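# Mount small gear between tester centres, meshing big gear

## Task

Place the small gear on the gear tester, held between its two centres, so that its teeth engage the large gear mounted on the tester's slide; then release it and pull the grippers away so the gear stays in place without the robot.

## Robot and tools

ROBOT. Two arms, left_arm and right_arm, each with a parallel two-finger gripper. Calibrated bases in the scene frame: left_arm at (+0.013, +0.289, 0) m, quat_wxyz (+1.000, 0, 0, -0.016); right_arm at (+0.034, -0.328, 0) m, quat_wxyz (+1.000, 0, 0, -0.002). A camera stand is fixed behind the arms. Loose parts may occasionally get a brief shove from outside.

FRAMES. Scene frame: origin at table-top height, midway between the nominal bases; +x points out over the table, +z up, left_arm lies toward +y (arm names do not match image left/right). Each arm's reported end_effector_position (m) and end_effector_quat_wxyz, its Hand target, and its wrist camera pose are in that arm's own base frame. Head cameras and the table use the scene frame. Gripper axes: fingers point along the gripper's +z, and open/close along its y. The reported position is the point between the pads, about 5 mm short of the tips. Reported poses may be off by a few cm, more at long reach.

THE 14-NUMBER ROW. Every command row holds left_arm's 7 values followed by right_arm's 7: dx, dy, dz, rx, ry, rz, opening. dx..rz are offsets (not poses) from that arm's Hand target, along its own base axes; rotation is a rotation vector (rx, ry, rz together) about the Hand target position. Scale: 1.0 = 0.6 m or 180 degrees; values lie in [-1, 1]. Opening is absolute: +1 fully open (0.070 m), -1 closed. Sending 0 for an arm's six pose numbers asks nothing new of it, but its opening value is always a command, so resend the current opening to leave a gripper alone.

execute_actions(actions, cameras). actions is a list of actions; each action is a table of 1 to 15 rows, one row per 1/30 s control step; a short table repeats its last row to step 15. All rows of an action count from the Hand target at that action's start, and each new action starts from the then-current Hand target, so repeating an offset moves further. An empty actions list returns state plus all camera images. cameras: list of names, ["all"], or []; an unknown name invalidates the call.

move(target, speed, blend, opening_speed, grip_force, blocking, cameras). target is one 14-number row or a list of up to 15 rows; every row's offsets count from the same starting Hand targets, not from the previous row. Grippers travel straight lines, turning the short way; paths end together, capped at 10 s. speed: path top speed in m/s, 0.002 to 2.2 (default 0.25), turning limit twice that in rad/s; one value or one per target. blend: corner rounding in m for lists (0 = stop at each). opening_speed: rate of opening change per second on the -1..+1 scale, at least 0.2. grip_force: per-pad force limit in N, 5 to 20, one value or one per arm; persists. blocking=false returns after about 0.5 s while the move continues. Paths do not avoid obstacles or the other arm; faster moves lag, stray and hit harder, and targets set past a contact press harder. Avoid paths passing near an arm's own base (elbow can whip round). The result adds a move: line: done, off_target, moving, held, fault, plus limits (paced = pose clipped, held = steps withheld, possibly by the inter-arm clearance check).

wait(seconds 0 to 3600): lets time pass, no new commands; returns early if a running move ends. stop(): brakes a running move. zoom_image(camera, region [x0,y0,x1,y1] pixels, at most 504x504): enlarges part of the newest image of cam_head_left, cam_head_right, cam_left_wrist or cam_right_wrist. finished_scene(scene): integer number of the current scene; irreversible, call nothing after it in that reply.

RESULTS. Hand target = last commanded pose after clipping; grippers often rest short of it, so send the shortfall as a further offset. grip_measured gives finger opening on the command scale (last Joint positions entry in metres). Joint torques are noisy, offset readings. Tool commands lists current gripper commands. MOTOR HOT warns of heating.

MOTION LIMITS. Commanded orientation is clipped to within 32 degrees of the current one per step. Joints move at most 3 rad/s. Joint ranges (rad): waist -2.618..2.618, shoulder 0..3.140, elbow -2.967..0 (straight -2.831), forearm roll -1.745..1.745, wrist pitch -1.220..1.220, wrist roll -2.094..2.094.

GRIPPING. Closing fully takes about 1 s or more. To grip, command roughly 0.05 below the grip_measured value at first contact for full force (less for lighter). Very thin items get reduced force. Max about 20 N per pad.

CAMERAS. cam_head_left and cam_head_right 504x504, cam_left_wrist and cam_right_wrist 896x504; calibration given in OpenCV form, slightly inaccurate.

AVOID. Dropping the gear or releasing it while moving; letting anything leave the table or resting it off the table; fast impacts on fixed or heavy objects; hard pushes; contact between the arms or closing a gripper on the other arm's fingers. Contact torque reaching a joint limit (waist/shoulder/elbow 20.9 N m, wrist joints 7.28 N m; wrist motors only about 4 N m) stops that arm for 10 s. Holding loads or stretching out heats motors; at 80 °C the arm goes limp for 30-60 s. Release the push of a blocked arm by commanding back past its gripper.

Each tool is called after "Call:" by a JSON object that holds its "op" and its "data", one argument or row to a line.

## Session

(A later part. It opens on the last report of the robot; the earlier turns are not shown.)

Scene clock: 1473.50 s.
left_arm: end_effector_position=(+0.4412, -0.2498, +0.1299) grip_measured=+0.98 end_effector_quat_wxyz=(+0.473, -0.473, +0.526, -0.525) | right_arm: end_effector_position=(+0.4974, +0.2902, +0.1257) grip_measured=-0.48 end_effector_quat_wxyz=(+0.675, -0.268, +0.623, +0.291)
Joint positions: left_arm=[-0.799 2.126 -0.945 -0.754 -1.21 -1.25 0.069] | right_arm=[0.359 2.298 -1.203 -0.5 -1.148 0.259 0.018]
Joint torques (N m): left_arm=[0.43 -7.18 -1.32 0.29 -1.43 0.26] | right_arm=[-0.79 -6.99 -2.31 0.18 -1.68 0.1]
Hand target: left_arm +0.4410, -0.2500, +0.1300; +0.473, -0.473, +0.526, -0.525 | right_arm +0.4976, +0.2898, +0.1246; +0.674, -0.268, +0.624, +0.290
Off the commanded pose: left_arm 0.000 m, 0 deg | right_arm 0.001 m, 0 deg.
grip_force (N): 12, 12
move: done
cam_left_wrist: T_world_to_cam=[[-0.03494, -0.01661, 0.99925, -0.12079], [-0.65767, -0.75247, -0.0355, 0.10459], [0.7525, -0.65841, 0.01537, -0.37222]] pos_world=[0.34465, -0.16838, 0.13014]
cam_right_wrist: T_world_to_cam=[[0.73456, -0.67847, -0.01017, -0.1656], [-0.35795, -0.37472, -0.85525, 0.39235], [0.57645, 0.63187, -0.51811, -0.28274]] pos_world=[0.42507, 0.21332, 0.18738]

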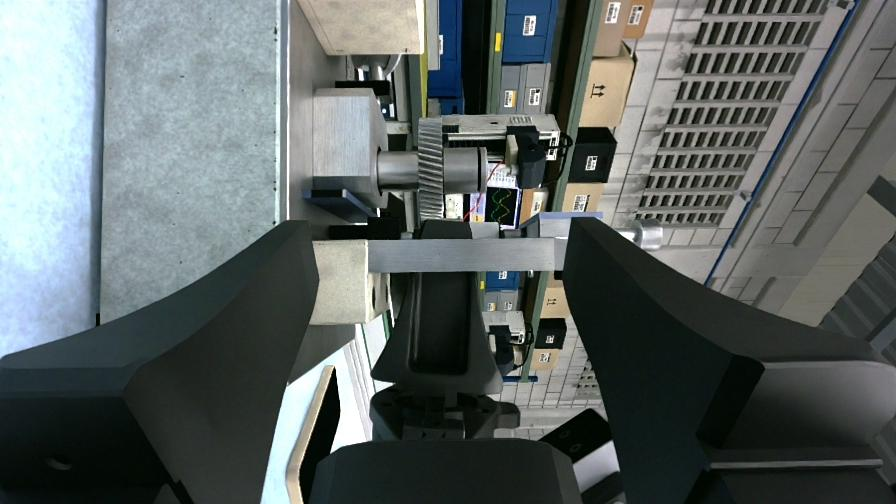

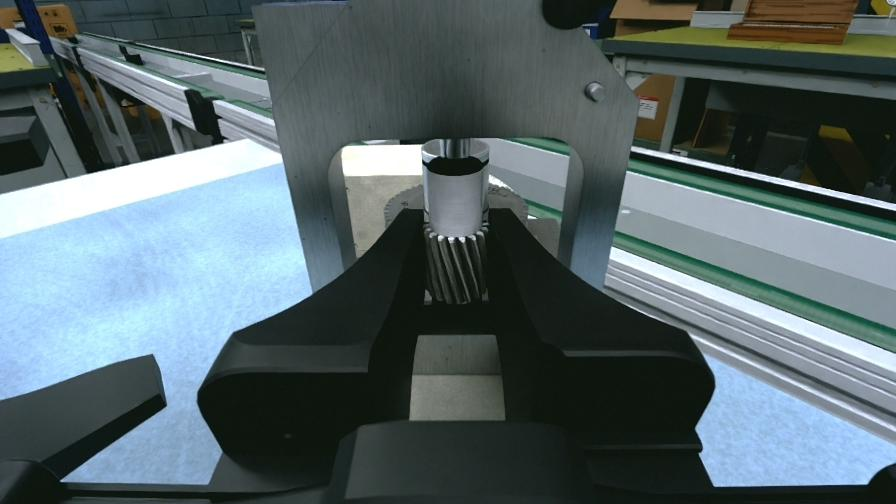

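Call:
{"op": "move", "data": {
  "target": [
    [0, 0, 0, 0, 0, 0, 1.0, 0, 0, 0.0015, 0, 0, 0, -0.25]
  ],
  "speed": 0.02,
  "opening_speed": 0.5,
  "cameras": ["cam_left_wrist", "cam_right_wrist"]
}}

Call:
{"op": "zoom_image", "data": {
  "camera": "cam_left_wrist",
  "region": [400, 180, 560, 280]
}}

Call:
{"op": "zoom_image", "data": {
  "camera": "cam_right_wrist",
  "region": [360, 110, 560, 310]
}}

Scene clock: 1485.90 s.
left_arm: end_effector_position=(+0.4412, -0.2498, +0.1299) grip_measured=+0.98 end_effector_quat_wxyz=(+0.473, -0.473, +0.526, -0.525) | right_arm: end_effector_position=(+0.4974, +0.2901, +0.1246) grip_measured=-0.25 end_effector_quat_wxyz=(+0.674, -0.268, +0.625, +0.290)
Joint positions: left_arm=[-0.799 2.126 -0.945 -0.754 -1.21 -1.25 0.069] | right_arm=[0.359 2.298 -1.202 -0.5 -1.145 0.26 0.026]
Joint torques (N m): left_arm=[0.35 -7.1 -1.37 0.3 -1.42 0.23] | right_arm=[-0.35 -6.89 -2.14 0.37 -0.51 0]
Hand target: left_arm +0.4410, -0.2500, +0.1300; +0.473, -0.473, +0.526, -0.525 | right_arm +0.4976, +0.2898, +0.1255; +0.674, -0.268, +0.624, +0.290
Off the commanded pose: left_arm 0.000 m, 0 deg | right_arm 0.001 m, 0 deg.
grip_force (N): 12, 12
move: done
cam_left_wrist: T_world_to_cam=[[-0.03494, -0.01661, 0.99925, -0.12079], [-0.65767, -0.75247, -0.0355, 0.10459], [0.7525, -0.65841, 0.01537, -0.37222]] pos_world=[0.34465, -0.16838, 0.13014]
cam_right_wrist: T_world_to_cam=[[0.73391, -0.67915, -0.01154, -0.16502], [-0.36157, -0.37623, -0.85306, 0.3934], [0.57501, 0.63025, -0.52168, -0.2816]] pos_world=[0.42527, 0.21342, 0.18678]

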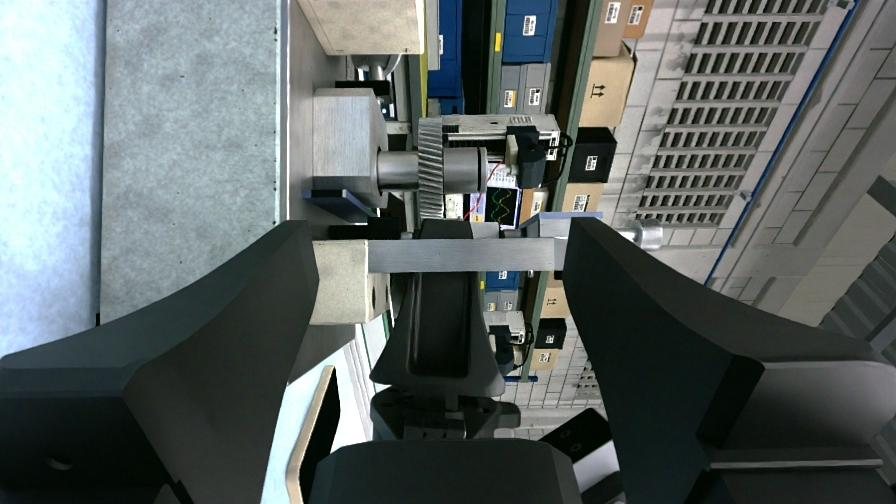

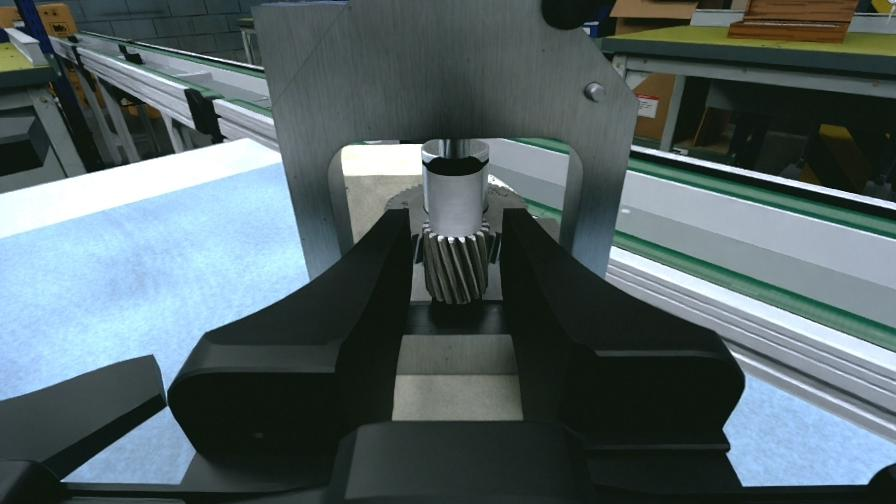

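Scaled by 3.150 from the camera's image (finer frame: 1280x720).

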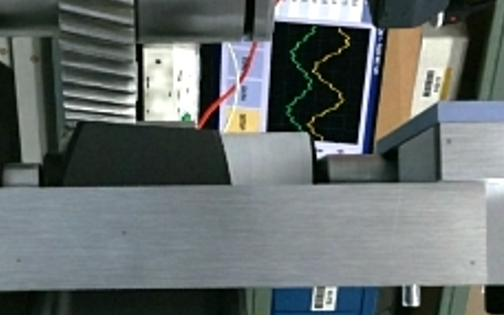

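Scaled by 2.520 from the camera's image (finer frame: 1280x720).

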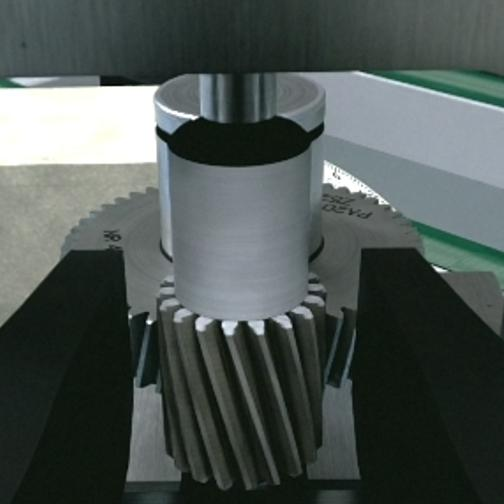

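Call:
{"op": "move", "data": {
  "target": [
    [0, 0, 0, 0, 0, 0, 1.0, -0.104, -0.108, 0, 0, 0, 0, -0.25]
  ],
  "speed": 0.08,
  "cameras": ["cam_left_wrist", "cam_right_wrist"]
}}

Call:
{"op": "zoom_image", "data": {
  "camera": "cam_left_wrist",
  "region": [380, 160, 540, 280]
}}

Call:
{"op": "zoom_image", "data": {
  "camera": "cam_right_wrist",
  "region": [350, 60, 560, 300]
}}

Scene clock: 1491.60 s.
left_arm: end_effector_position=(+0.4412, -0.2498, +0.1299) grip_measured=+0.98 end_effector_quat_wxyz=(+0.473, -0.473, +0.526, -0.525) | right_arm: end_effector_position=(+0.4351, +0.2248, +0.1258) grip_measured=-0.25 end_effector_quat_wxyz=(+0.647, -0.279, +0.654, +0.276)
Joint positions: left_arm=[-0.799 2.126 -0.945 -0.754 -1.21 -1.25 0.069] | right_arm=[0.227 2.079 -0.82 -0.619 -1.23 0.228 0.026]
Joint torques (N m): left_arm=[0.44 -7.02 -1.37 0.29 -1.43 0.22] | right_arm=[0.5 -5.74 -3 0.34 -1.1 0.02]
Hand target: left_arm +0.4410, -0.2500, +0.1300; +0.473, -0.473, +0.526, -0.525 | right_arm +0.4352, +0.2250, +0.1255; +0.674, -0.268, +0.624, +0.290
Off the commanded pose: left_arm 0.000 m, 0 deg | right_arm 0.000 m, 5 deg.
joint read past its limit (right arm) — joint 5 (wrist pitch), lower limit.
joint sent to its limit (right arm) — joint 5 (wrist pitch), lower limit. The joint targets are off in orientation, not in position.
grip_force (N): 12, 12
move: off_target (right_arm)
cam_left_wrist: T_world_to_cam=[[-0.03494, -0.01661, 0.99925, -0.12079], [-0.65767, -0.75247, -0.0355, 0.10459], [0.7525, -0.65841, 0.01537, -0.37222]] pos_world=[0.34465, -0.16838, 0.13014]
cam_right_wrist: T_world_to_cam=[[0.72868, -0.68476, -0.01168, -0.16003], [-0.41343, -0.42623, -0.80461, 0.37502], [0.54598, 0.59113, -0.59369, -0.17348]] pos_world=[0.36637, 0.15281, 0.19688]

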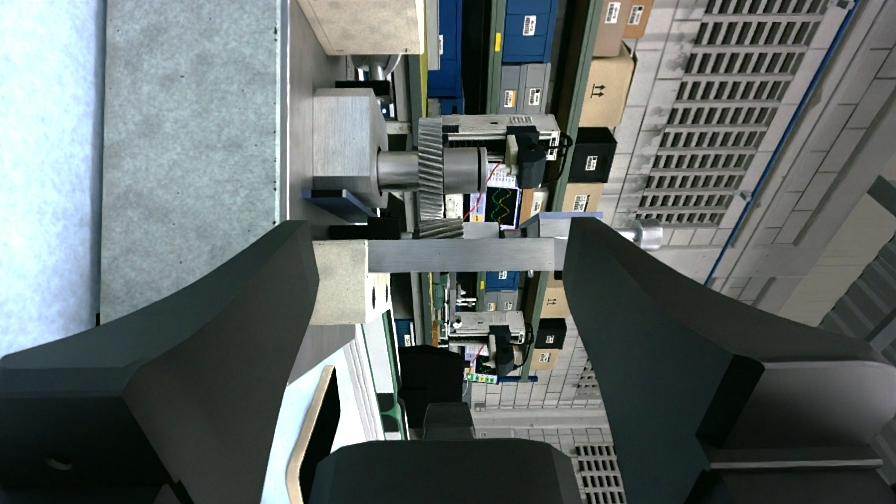

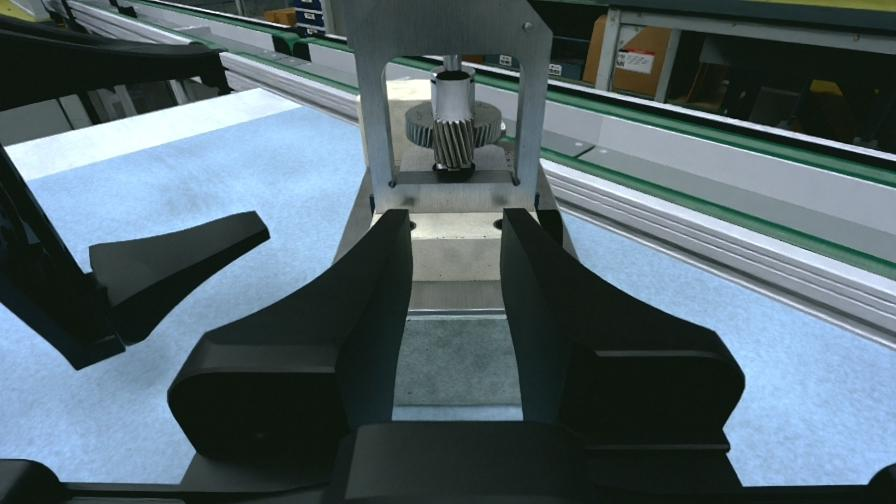

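Scaled by 3.150 from the camera's image (finer frame: 1280x720).

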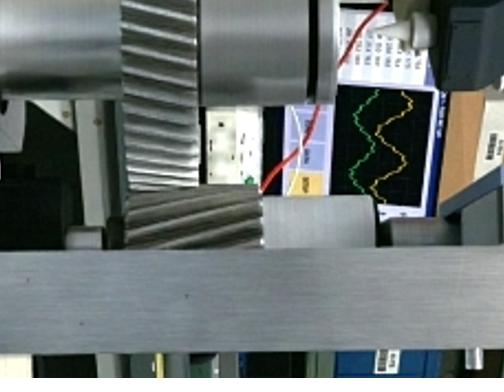

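Scaled by 2.100 from the camera's image (finer frame: 1280x720).

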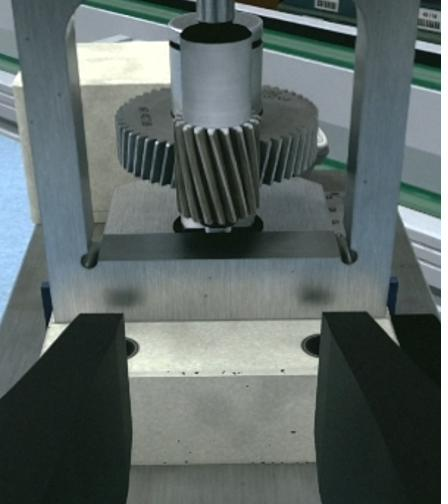

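Call:
{"op": "move", "data": {
  "target": [
    [0, 0, 0, 0, 0, 0, 1.0, 0.104, 0.108, 0, 0, 0, 0, -0.25],
    [0, 0, 0, 0, 0, 0, 1.0, 0.104, 0.108, 0, 0, 0, 0, -0.55]
  ],
  "speed": 0.08,
  "grip_force": [12, 6],
  "opening_speed": 0.6,
  "cameras": ["cam_left_wrist", "cam_right_wrist"]
}}

Call:
{"op": "zoom_image", "data": {
  "camera": "cam_left_wrist",
  "region": [380, 160, 540, 280]
}}

Call:
{"op": "zoom_image", "data": {
  "camera": "cam_right_wrist",
  "region": [360, 110, 560, 310]
}}

Scene clock: 1511.40 s.
left_arm: end_effector_position=(+0.4412, -0.2498, +0.1299) grip_measured=+0.98 end_effector_quat_wxyz=(+0.473, -0.473, +0.526, -0.525) | right_arm: end_effector_position=(+0.4977, +0.2900, +0.1253) grip_measured=-0.48 end_effector_quat_wxyz=(+0.674, -0.268, +0.624, +0.290)
Joint positions: left_arm=[-0.799 2.126 -0.945 -0.754 -1.21 -1.25 0.069] | right_arm=[0.359 2.297 -1.203 -0.5 -1.145 0.26 0.018]
Joint torques (N m): left_arm=[0.4 -7.09 -1.43 0.29 -1.43 0.22] | right_arm=[-0.46 -7.75 -2.47 0.12 -1.61 0.02]
Hand target: left_arm +0.4410, -0.2500, +0.1300; +0.473, -0.473, +0.526, -0.525 | right_arm +0.4976, +0.2898, +0.1255; +0.674, -0.268, +0.624, +0.290
Off the commanded pose: left_arm 0.000 m, 0 deg | right_arm 0.000 m, 0 deg.
grip_force (N): 12, 6
move: done
cam_left_wrist: T_world_to_cam=[[-0.03494, -0.01661, 0.99925, -0.12079], [-0.65767, -0.75247, -0.0355, 0.10459], [0.7525, -0.65841, 0.01537, -0.37222]] pos_world=[0.34465, -0.16838, 0.13014]
cam_right_wrist: T_world_to_cam=[[0.73379, -0.67929, -0.01045, -0.16535], [-0.36016, -0.37593, -0.85379, 0.39333], [0.57604, 0.63027, -0.52051, -0.28206]] pos_world=[0.42547, 0.21332, 0.18728]

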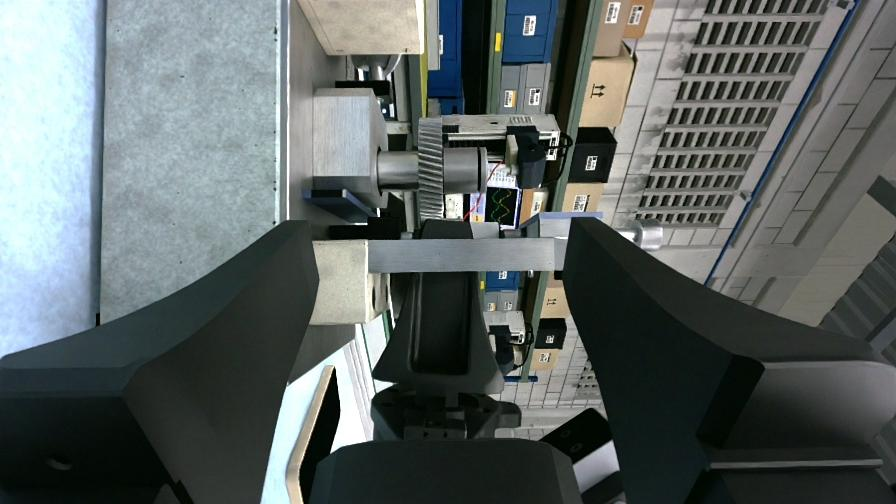

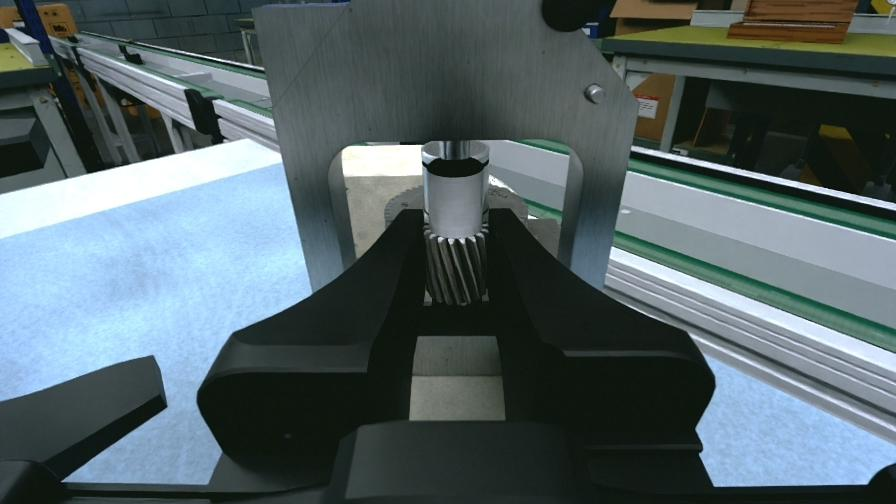

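Scaled by 3.150 from the camera's image (finer frame: 1280x720).

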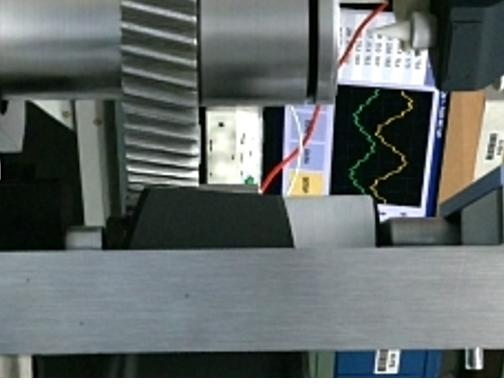

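Scaled by 2.520 from the camera's image (finer frame: 1280x720).

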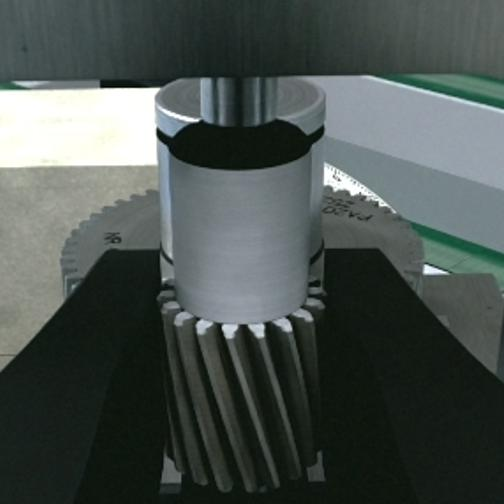

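Call:
{"op": "move", "data": {
  "target": [
    [0, 0, 0, 0, 0, 0, 1.0, 0, 0, 0, 0, 0, 0.0444, -0.55]
  ],
  "speed": 0.05,
  "cameras": ["cam_left_wrist", "cam_right_wrist"]
}}

Call:
{"op": "zoom_image", "data": {
  "camera": "cam_left_wrist",
  "region": [380, 160, 540, 280]
}}

Call:
{"op": "zoom_image", "data": {
  "camera": "cam_right_wrist",
  "region": [360, 110, 560, 310]
}}

Scene clock: 1534.20 s.
left_arm: end_effector_position=(+0.4412, -0.2498, +0.1299) grip_measured=+0.98 end_effector_quat_wxyz=(+0.473, -0.473, +0.526, -0.525) | right_arm: end_effector_position=(+0.4973, +0.2902, +0.1255) grip_measured=-0.48 end_effector_quat_wxyz=(+0.652, -0.312, +0.603, +0.337)
Joint positions: left_arm=[-0.799 2.126 -0.945 -0.754 -1.21 -1.25 0.069] | right_arm=[0.29 2.333 -1.288 -0.729 -1.171 0.395 0.018]
Joint torques (N m): left_arm=[0.43 -7.1 -1.35 0.3 -1.41 0.2] | right_arm=[-0.83 -7.43 -3.95 1.12 -1.09 0.08]
Hand target: left_arm +0.4410, -0.2500, +0.1300; +0.473, -0.473, +0.526, -0.525 | right_arm +0.4976, +0.2898, +0.1255; +0.653, -0.311, +0.604, +0.336
Off the commanded pose: left_arm 0.000 m, 0 deg | right_arm 0.001 m, 0 deg.
grip_force (N): 12, 6
move: done
cam_left_wrist: T_world_to_cam=[[-0.03494, -0.01661, 0.99925, -0.12079], [-0.65767, -0.75247, -0.0355, 0.10459], [0.7525, -0.65841, 0.01537, -0.37222]] pos_world=[0.34465, -0.16838, 0.13014]
cam_right_wrist: T_world_to_cam=[[0.82199, -0.56942, -0.0102, -0.2407], [-0.30352, -0.42285, -0.85386, 0.37888], [0.48189, 0.70495, -0.52041, -0.25667]] pos_world=[0.43654, 0.20409, 0.18748]

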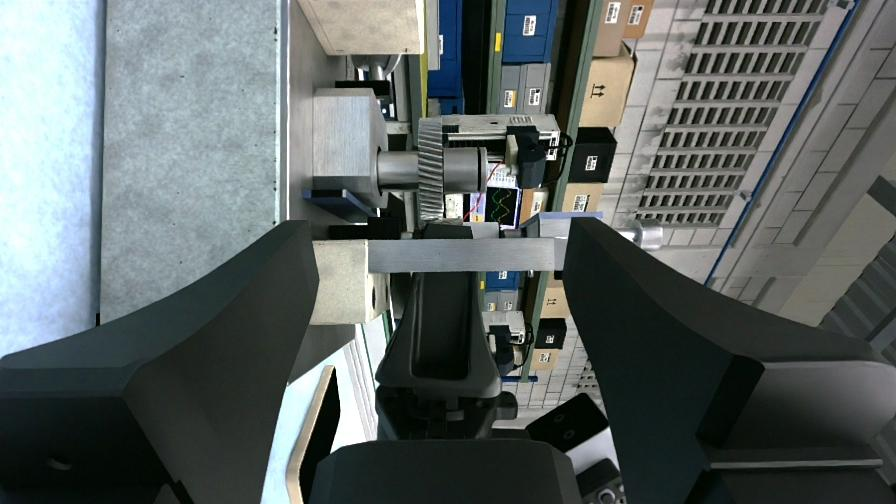

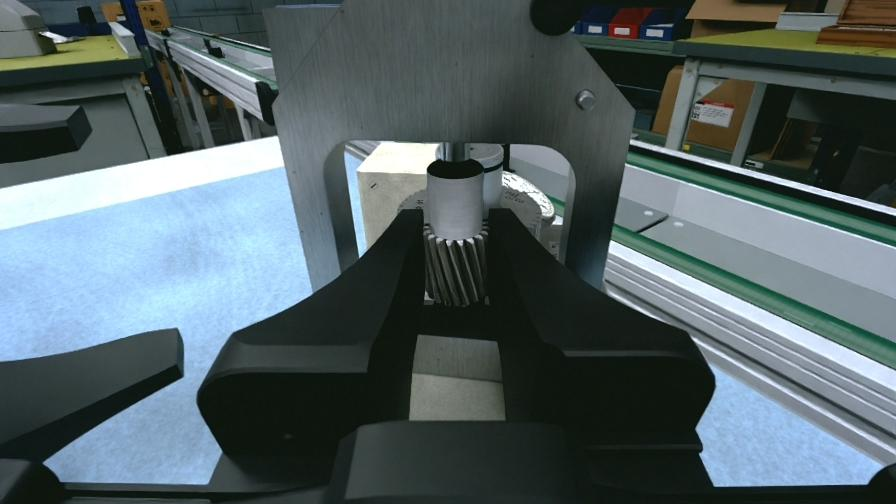

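Scaled by 3.150 from the camera's image (finer frame: 1280x720).

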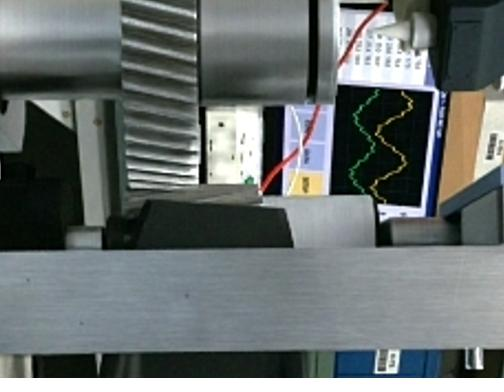

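Scaled by 2.520 from the camera's image (finer frame: 1280x720).

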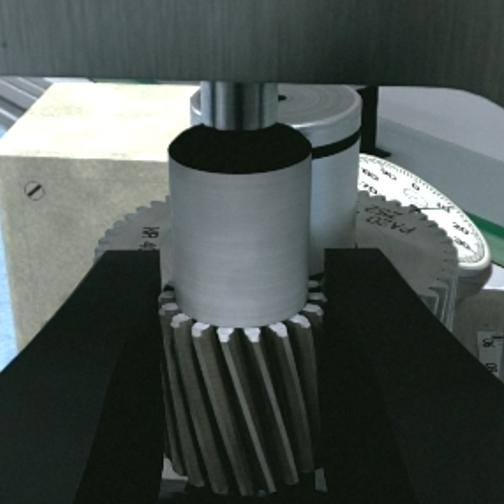

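Call:
{"op": "zoom_image", "data": {
  "camera": "cam_left_wrist",
  "region": [405, 150, 485, 245]
}}

Call:
{"op": "move", "data": {
  "target": [
    [0, 0, 0, 0, 0, 0, 1.0, 0, 0, 0, 0, 0, -0.0333, -0.55]
  ],
  "speed": 0.05,
  "cameras": ["cam_left_wrist"]
}}

Call:
{"op": "zoom_image", "data": {
  "camera": "cam_left_wrist",
  "region": [405, 150, 485, 245]
}}

Scaled by 5.305 from the camera's image (finer frame: 1280x720).

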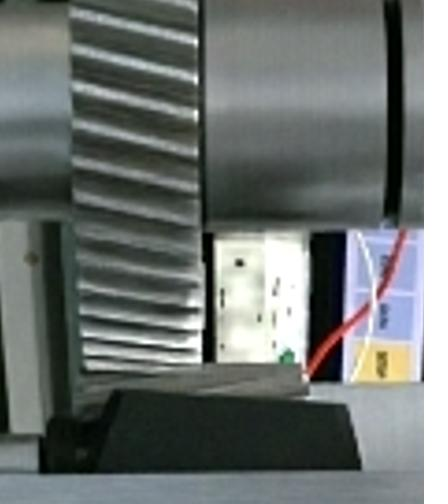

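Scene clock: 1542.83 s.
left_arm: end_effector_position=(+0.4412, -0.2498, +0.1299) grip_measured=+0.98 end_effector_quat_wxyz=(+0.473, -0.473, +0.526, -0.525) | right_arm: end_effector_position=(+0.4979, +0.2895, +0.1258) grip_measured=-0.48 end_effector_quat_wxyz=(+0.670, -0.278, +0.619, +0.301)
Joint positions: left_arm=[-0.799 2.126 -0.945 -0.754 -1.21 -1.25 0.069] | right_arm=[0.34 2.304 -1.221 -0.557 -1.151 0.292 0.018]
Joint torques (N m): left_arm=[0.42 -7.07 -1.38 0.3 -1.41 0.18] | right_arm=[-2.52 -7.29 -2.78 0.84 -0.51 0.16]
Hand target: left_arm +0.4410, -0.2500, +0.1300; +0.473, -0.473, +0.526, -0.525 | right_arm +0.4976, +0.2898, +0.1255; +0.669, -0.279, +0.619, +0.302
Off the commanded pose: left_arm 0.000 m, 0 deg | right_arm 0.000 m, 0 deg.
grip_force (N): 12, 6
move: done
cam_left_wrist: T_world_to_cam=[[-0.03494, -0.01661, 0.99925, -0.12079], [-0.65767, -0.75247, -0.0355, 0.10459], [0.7525, -0.65841, 0.01537, -0.37222]] pos_world=[0.34465, -0.16838, 0.13014]

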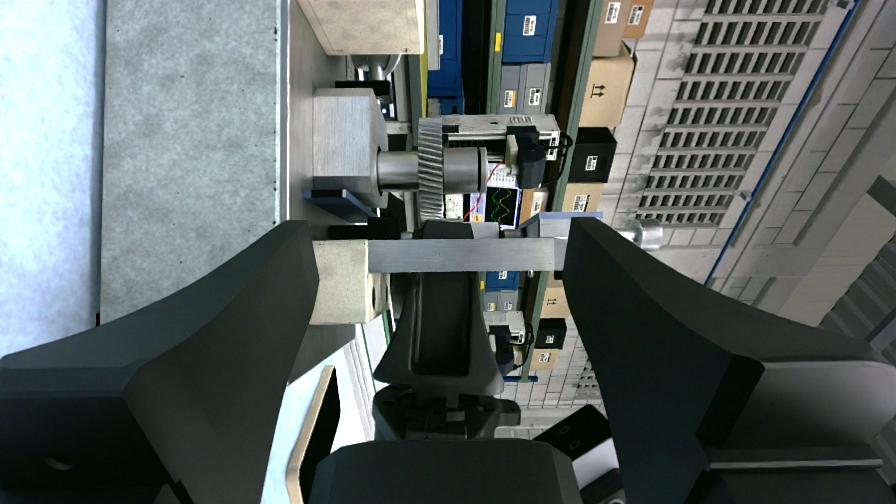

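Scaled by 5.305 from the camera's image (finer frame: 1280x720).

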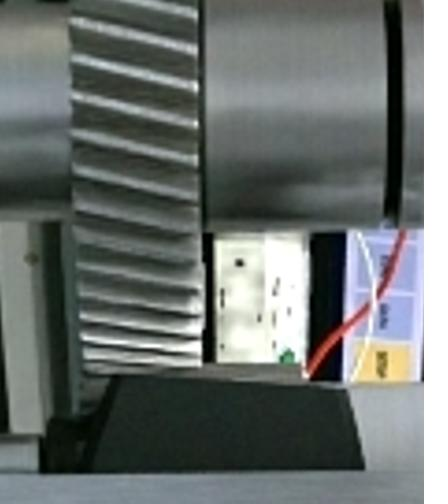

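Call:
{"op": "move", "data": {
  "target": [
    [0, 0, 0, 0, 0, 0, 1.0, 0, 0, 0, 0, 0, 0, -0.25],
    [0, 0, 0, 0, 0, 0, 1.0, -0.1, -0.109, 0, 0, 0, 0, -0.25]
  ],
  "speed": 0.08,
  "opening_speed": 0.6,
  "cameras": ["cam_left_wrist", "cam_right_wrist"]
}}

Call:
{"op": "zoom_image", "data": {
  "camera": "cam_left_wrist",
  "region": [405, 150, 525, 245]
}}

Call:
{"op": "zoom_image", "data": {
  "camera": "cam_right_wrist",
  "region": [380, 40, 540, 200]
}}

Scene clock: 1560.57 s.
left_arm: end_effector_position=(+0.4412, -0.2498, +0.1299) grip_measured=+0.98 end_effector_quat_wxyz=(+0.473, -0.473, +0.526, -0.525) | right_arm: end_effector_position=(+0.4374, +0.2242, +0.1259) grip_measured=-0.25 end_effector_quat_wxyz=(+0.642, -0.289, +0.649, +0.286)
Joint positions: left_arm=[-0.799 2.126 -0.945 -0.754 -1.21 -1.25 0.069] | right_arm=[0.202 2.091 -0.848 -0.682 -1.23 0.258 0.026]
Joint torques (N m): left_arm=[0.45 -7.1 -1.39 0.29 -1.41 0.16] | right_arm=[0.59 -5.51 -3.12 0.37 -1.1 0.01]
Hand target: left_arm +0.4410, -0.2500, +0.1300; +0.473, -0.473, +0.526, -0.525 | right_arm +0.4376, +0.2244, +0.1255; +0.669, -0.279, +0.619, +0.302
Off the commanded pose: left_arm 0.000 m, 0 deg | right_arm 0.000 m, 5 deg.
joint read past its limit (right arm) — joint 5 (wrist pitch), lower limit.
joint sent to its limit (right arm) — joint 5 (wrist pitch), lower limit. The joint targets are off in orientation, not in position.
grip_force (N): 12, 6
move: off_target (right_arm)
cam_left_wrist: T_world_to_cam=[[-0.03494, -0.01661, 0.99925, -0.12079], [-0.65767, -0.75247, -0.0355, 0.10459], [0.7525, -0.65841, 0.01537, -0.37222]] pos_world=[0.34465, -0.16838, 0.13014]
cam_right_wrist: T_world_to_cam=[[0.75104, -0.66016, -0.01174, -0.17742], [-0.39912, -0.43976, -0.80456, 0.37253], [0.52597, 0.60894, -0.59376, -0.16969]] pos_world=[0.37118, 0.15003, 0.19688]

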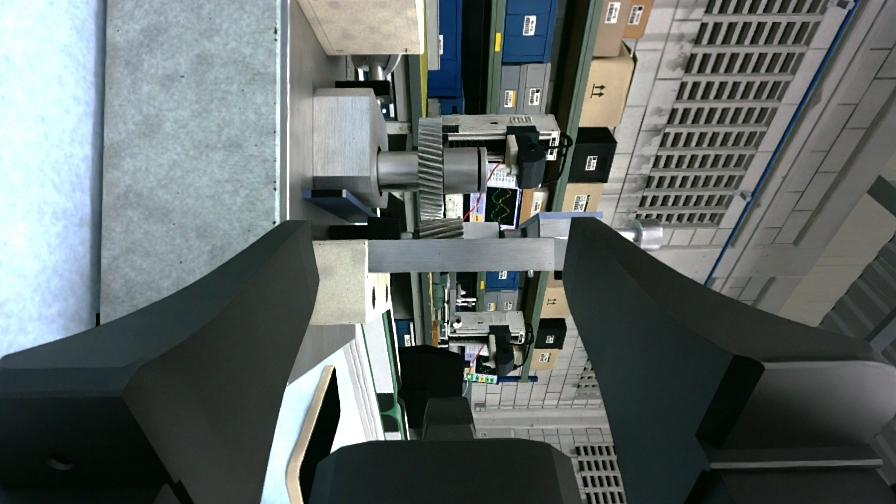

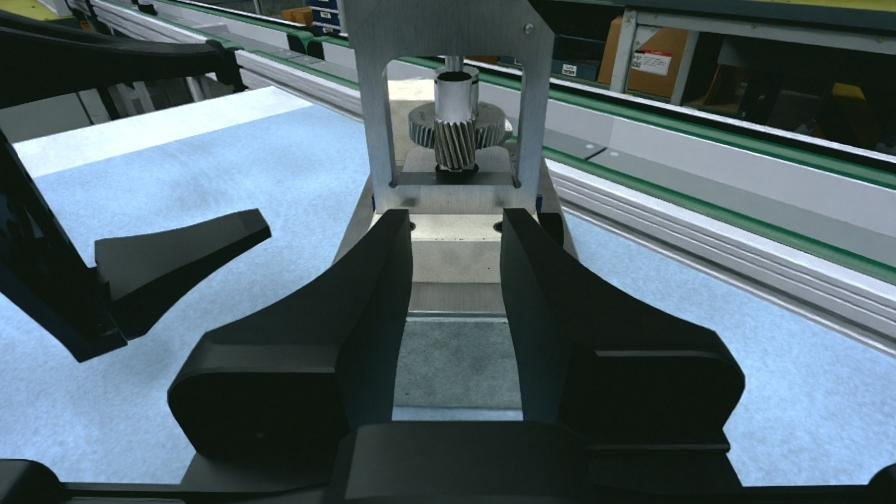

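Scaled by 4.200 from the camera's image (finer frame: 1280x720).

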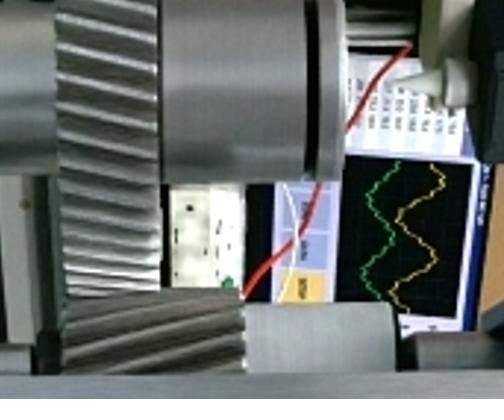

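Scaled by 3.150 from the camera's image (finer frame: 1280x720).

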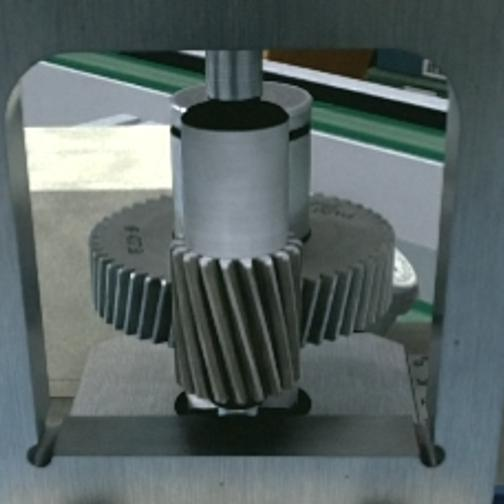

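Call:
{"op": "move", "data": {
  "target": [-0.1, 0.15, 0.15, 0, 0, 0, 1.0, -0.08, -0.09, 0.12, 0, 0, 0, 0.0],
  "speed": 0.25,
  "cameras": ["all"]
}}

Call:
{"op": "finished_scene", "data": {
  "scene": 1
}}

Scene clock: 1566.47 s.
left_arm: end_effector_position=(+0.3808, -0.1602, +0.2200) grip_measured=+0.98 end_effector_quat_wxyz=(+0.473, -0.472, +0.527, -0.525) | right_arm: end_effector_position=(+0.3896, +0.1703, +0.1979) grip_measured=+0.00 end_effector_quat_wxyz=(+0.657, -0.281, +0.637, +0.290)
Joint positions: left_arm=[-0.706 1.576 -0.575 -0.713 -1.041 -1.157 0.069] | right_arm=[0.027 1.758 -0.65 -0.87 -1.229 0.412 0.035]
Joint torques (N m): left_arm=[0.13 -3.29 -2.3 0.13 -1.36 -0.06] | right_arm=[0.8 -4.28 -2.81 0.46 -1.3 -0.08]
Hand target: left_arm +0.3810, -0.1600, +0.2200; +0.473, -0.473, +0.526, -0.525 | right_arm +0.3896, +0.1704, +0.1975; +0.669, -0.279, +0.619, +0.302
Off the commanded pose: left_arm 0.000 m, 0 deg | right_arm 0.000 m, 3 deg.
joint sent to its limit (right arm) — joint 5 (wrist pitch), lower limit. The joint targets are off in orientation, not in position.
grip_force (N): 12, 6
move: off_target (right_arm)
cam_left_wrist: T_world_to_cam=[[-0.03479, -0.01786, 0.99923, -0.21168], [-0.65932, -0.75099, -0.03638, 0.13648], [0.75106, -0.66008, 0.01435, -0.26873]] pos_world=[0.28446, -0.07867, 0.22034]
cam_right_wrist: T_world_to_cam=[[0.74658, -0.66519, -0.01197, -0.17372], [-0.37939, -0.4109, -0.82899, 0.37995], [0.54652, 0.62344, -0.55914, -0.08623]] pos_world=[0.32098, 0.09433, 0.26468]

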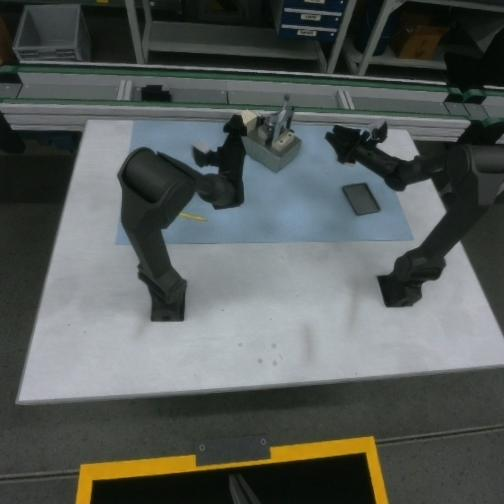

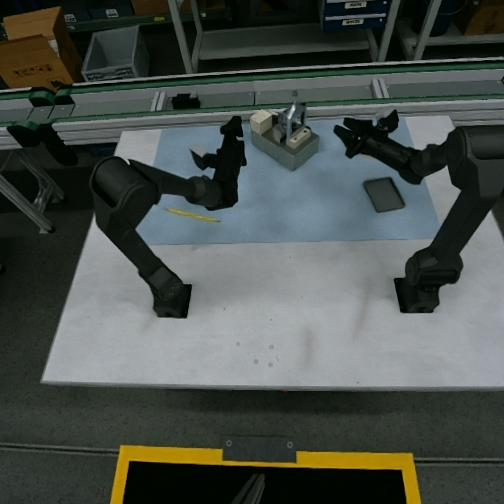

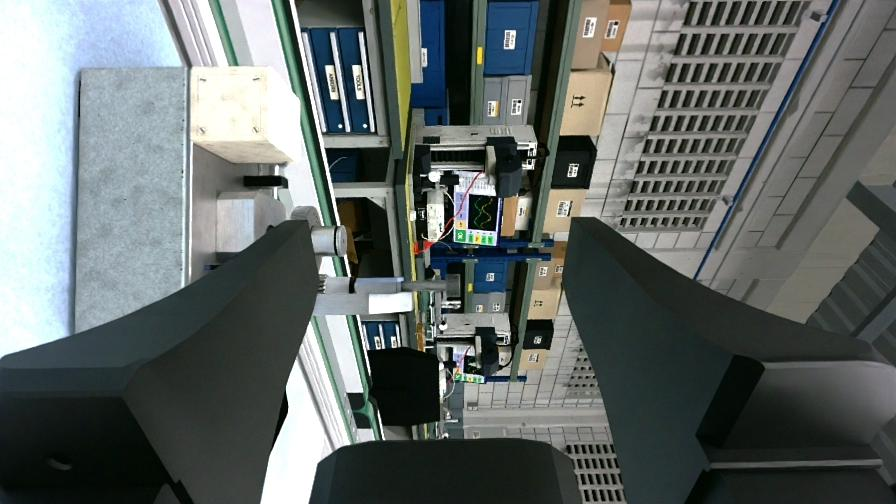

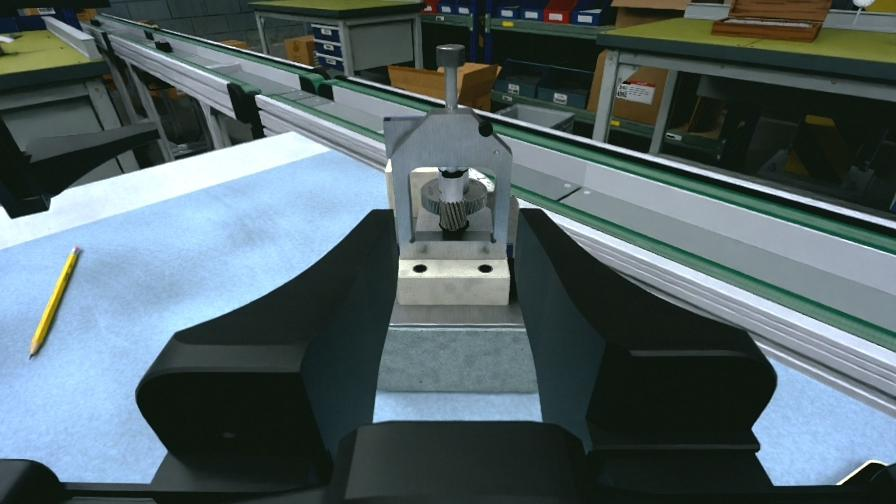

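The scene is finished: the task was done.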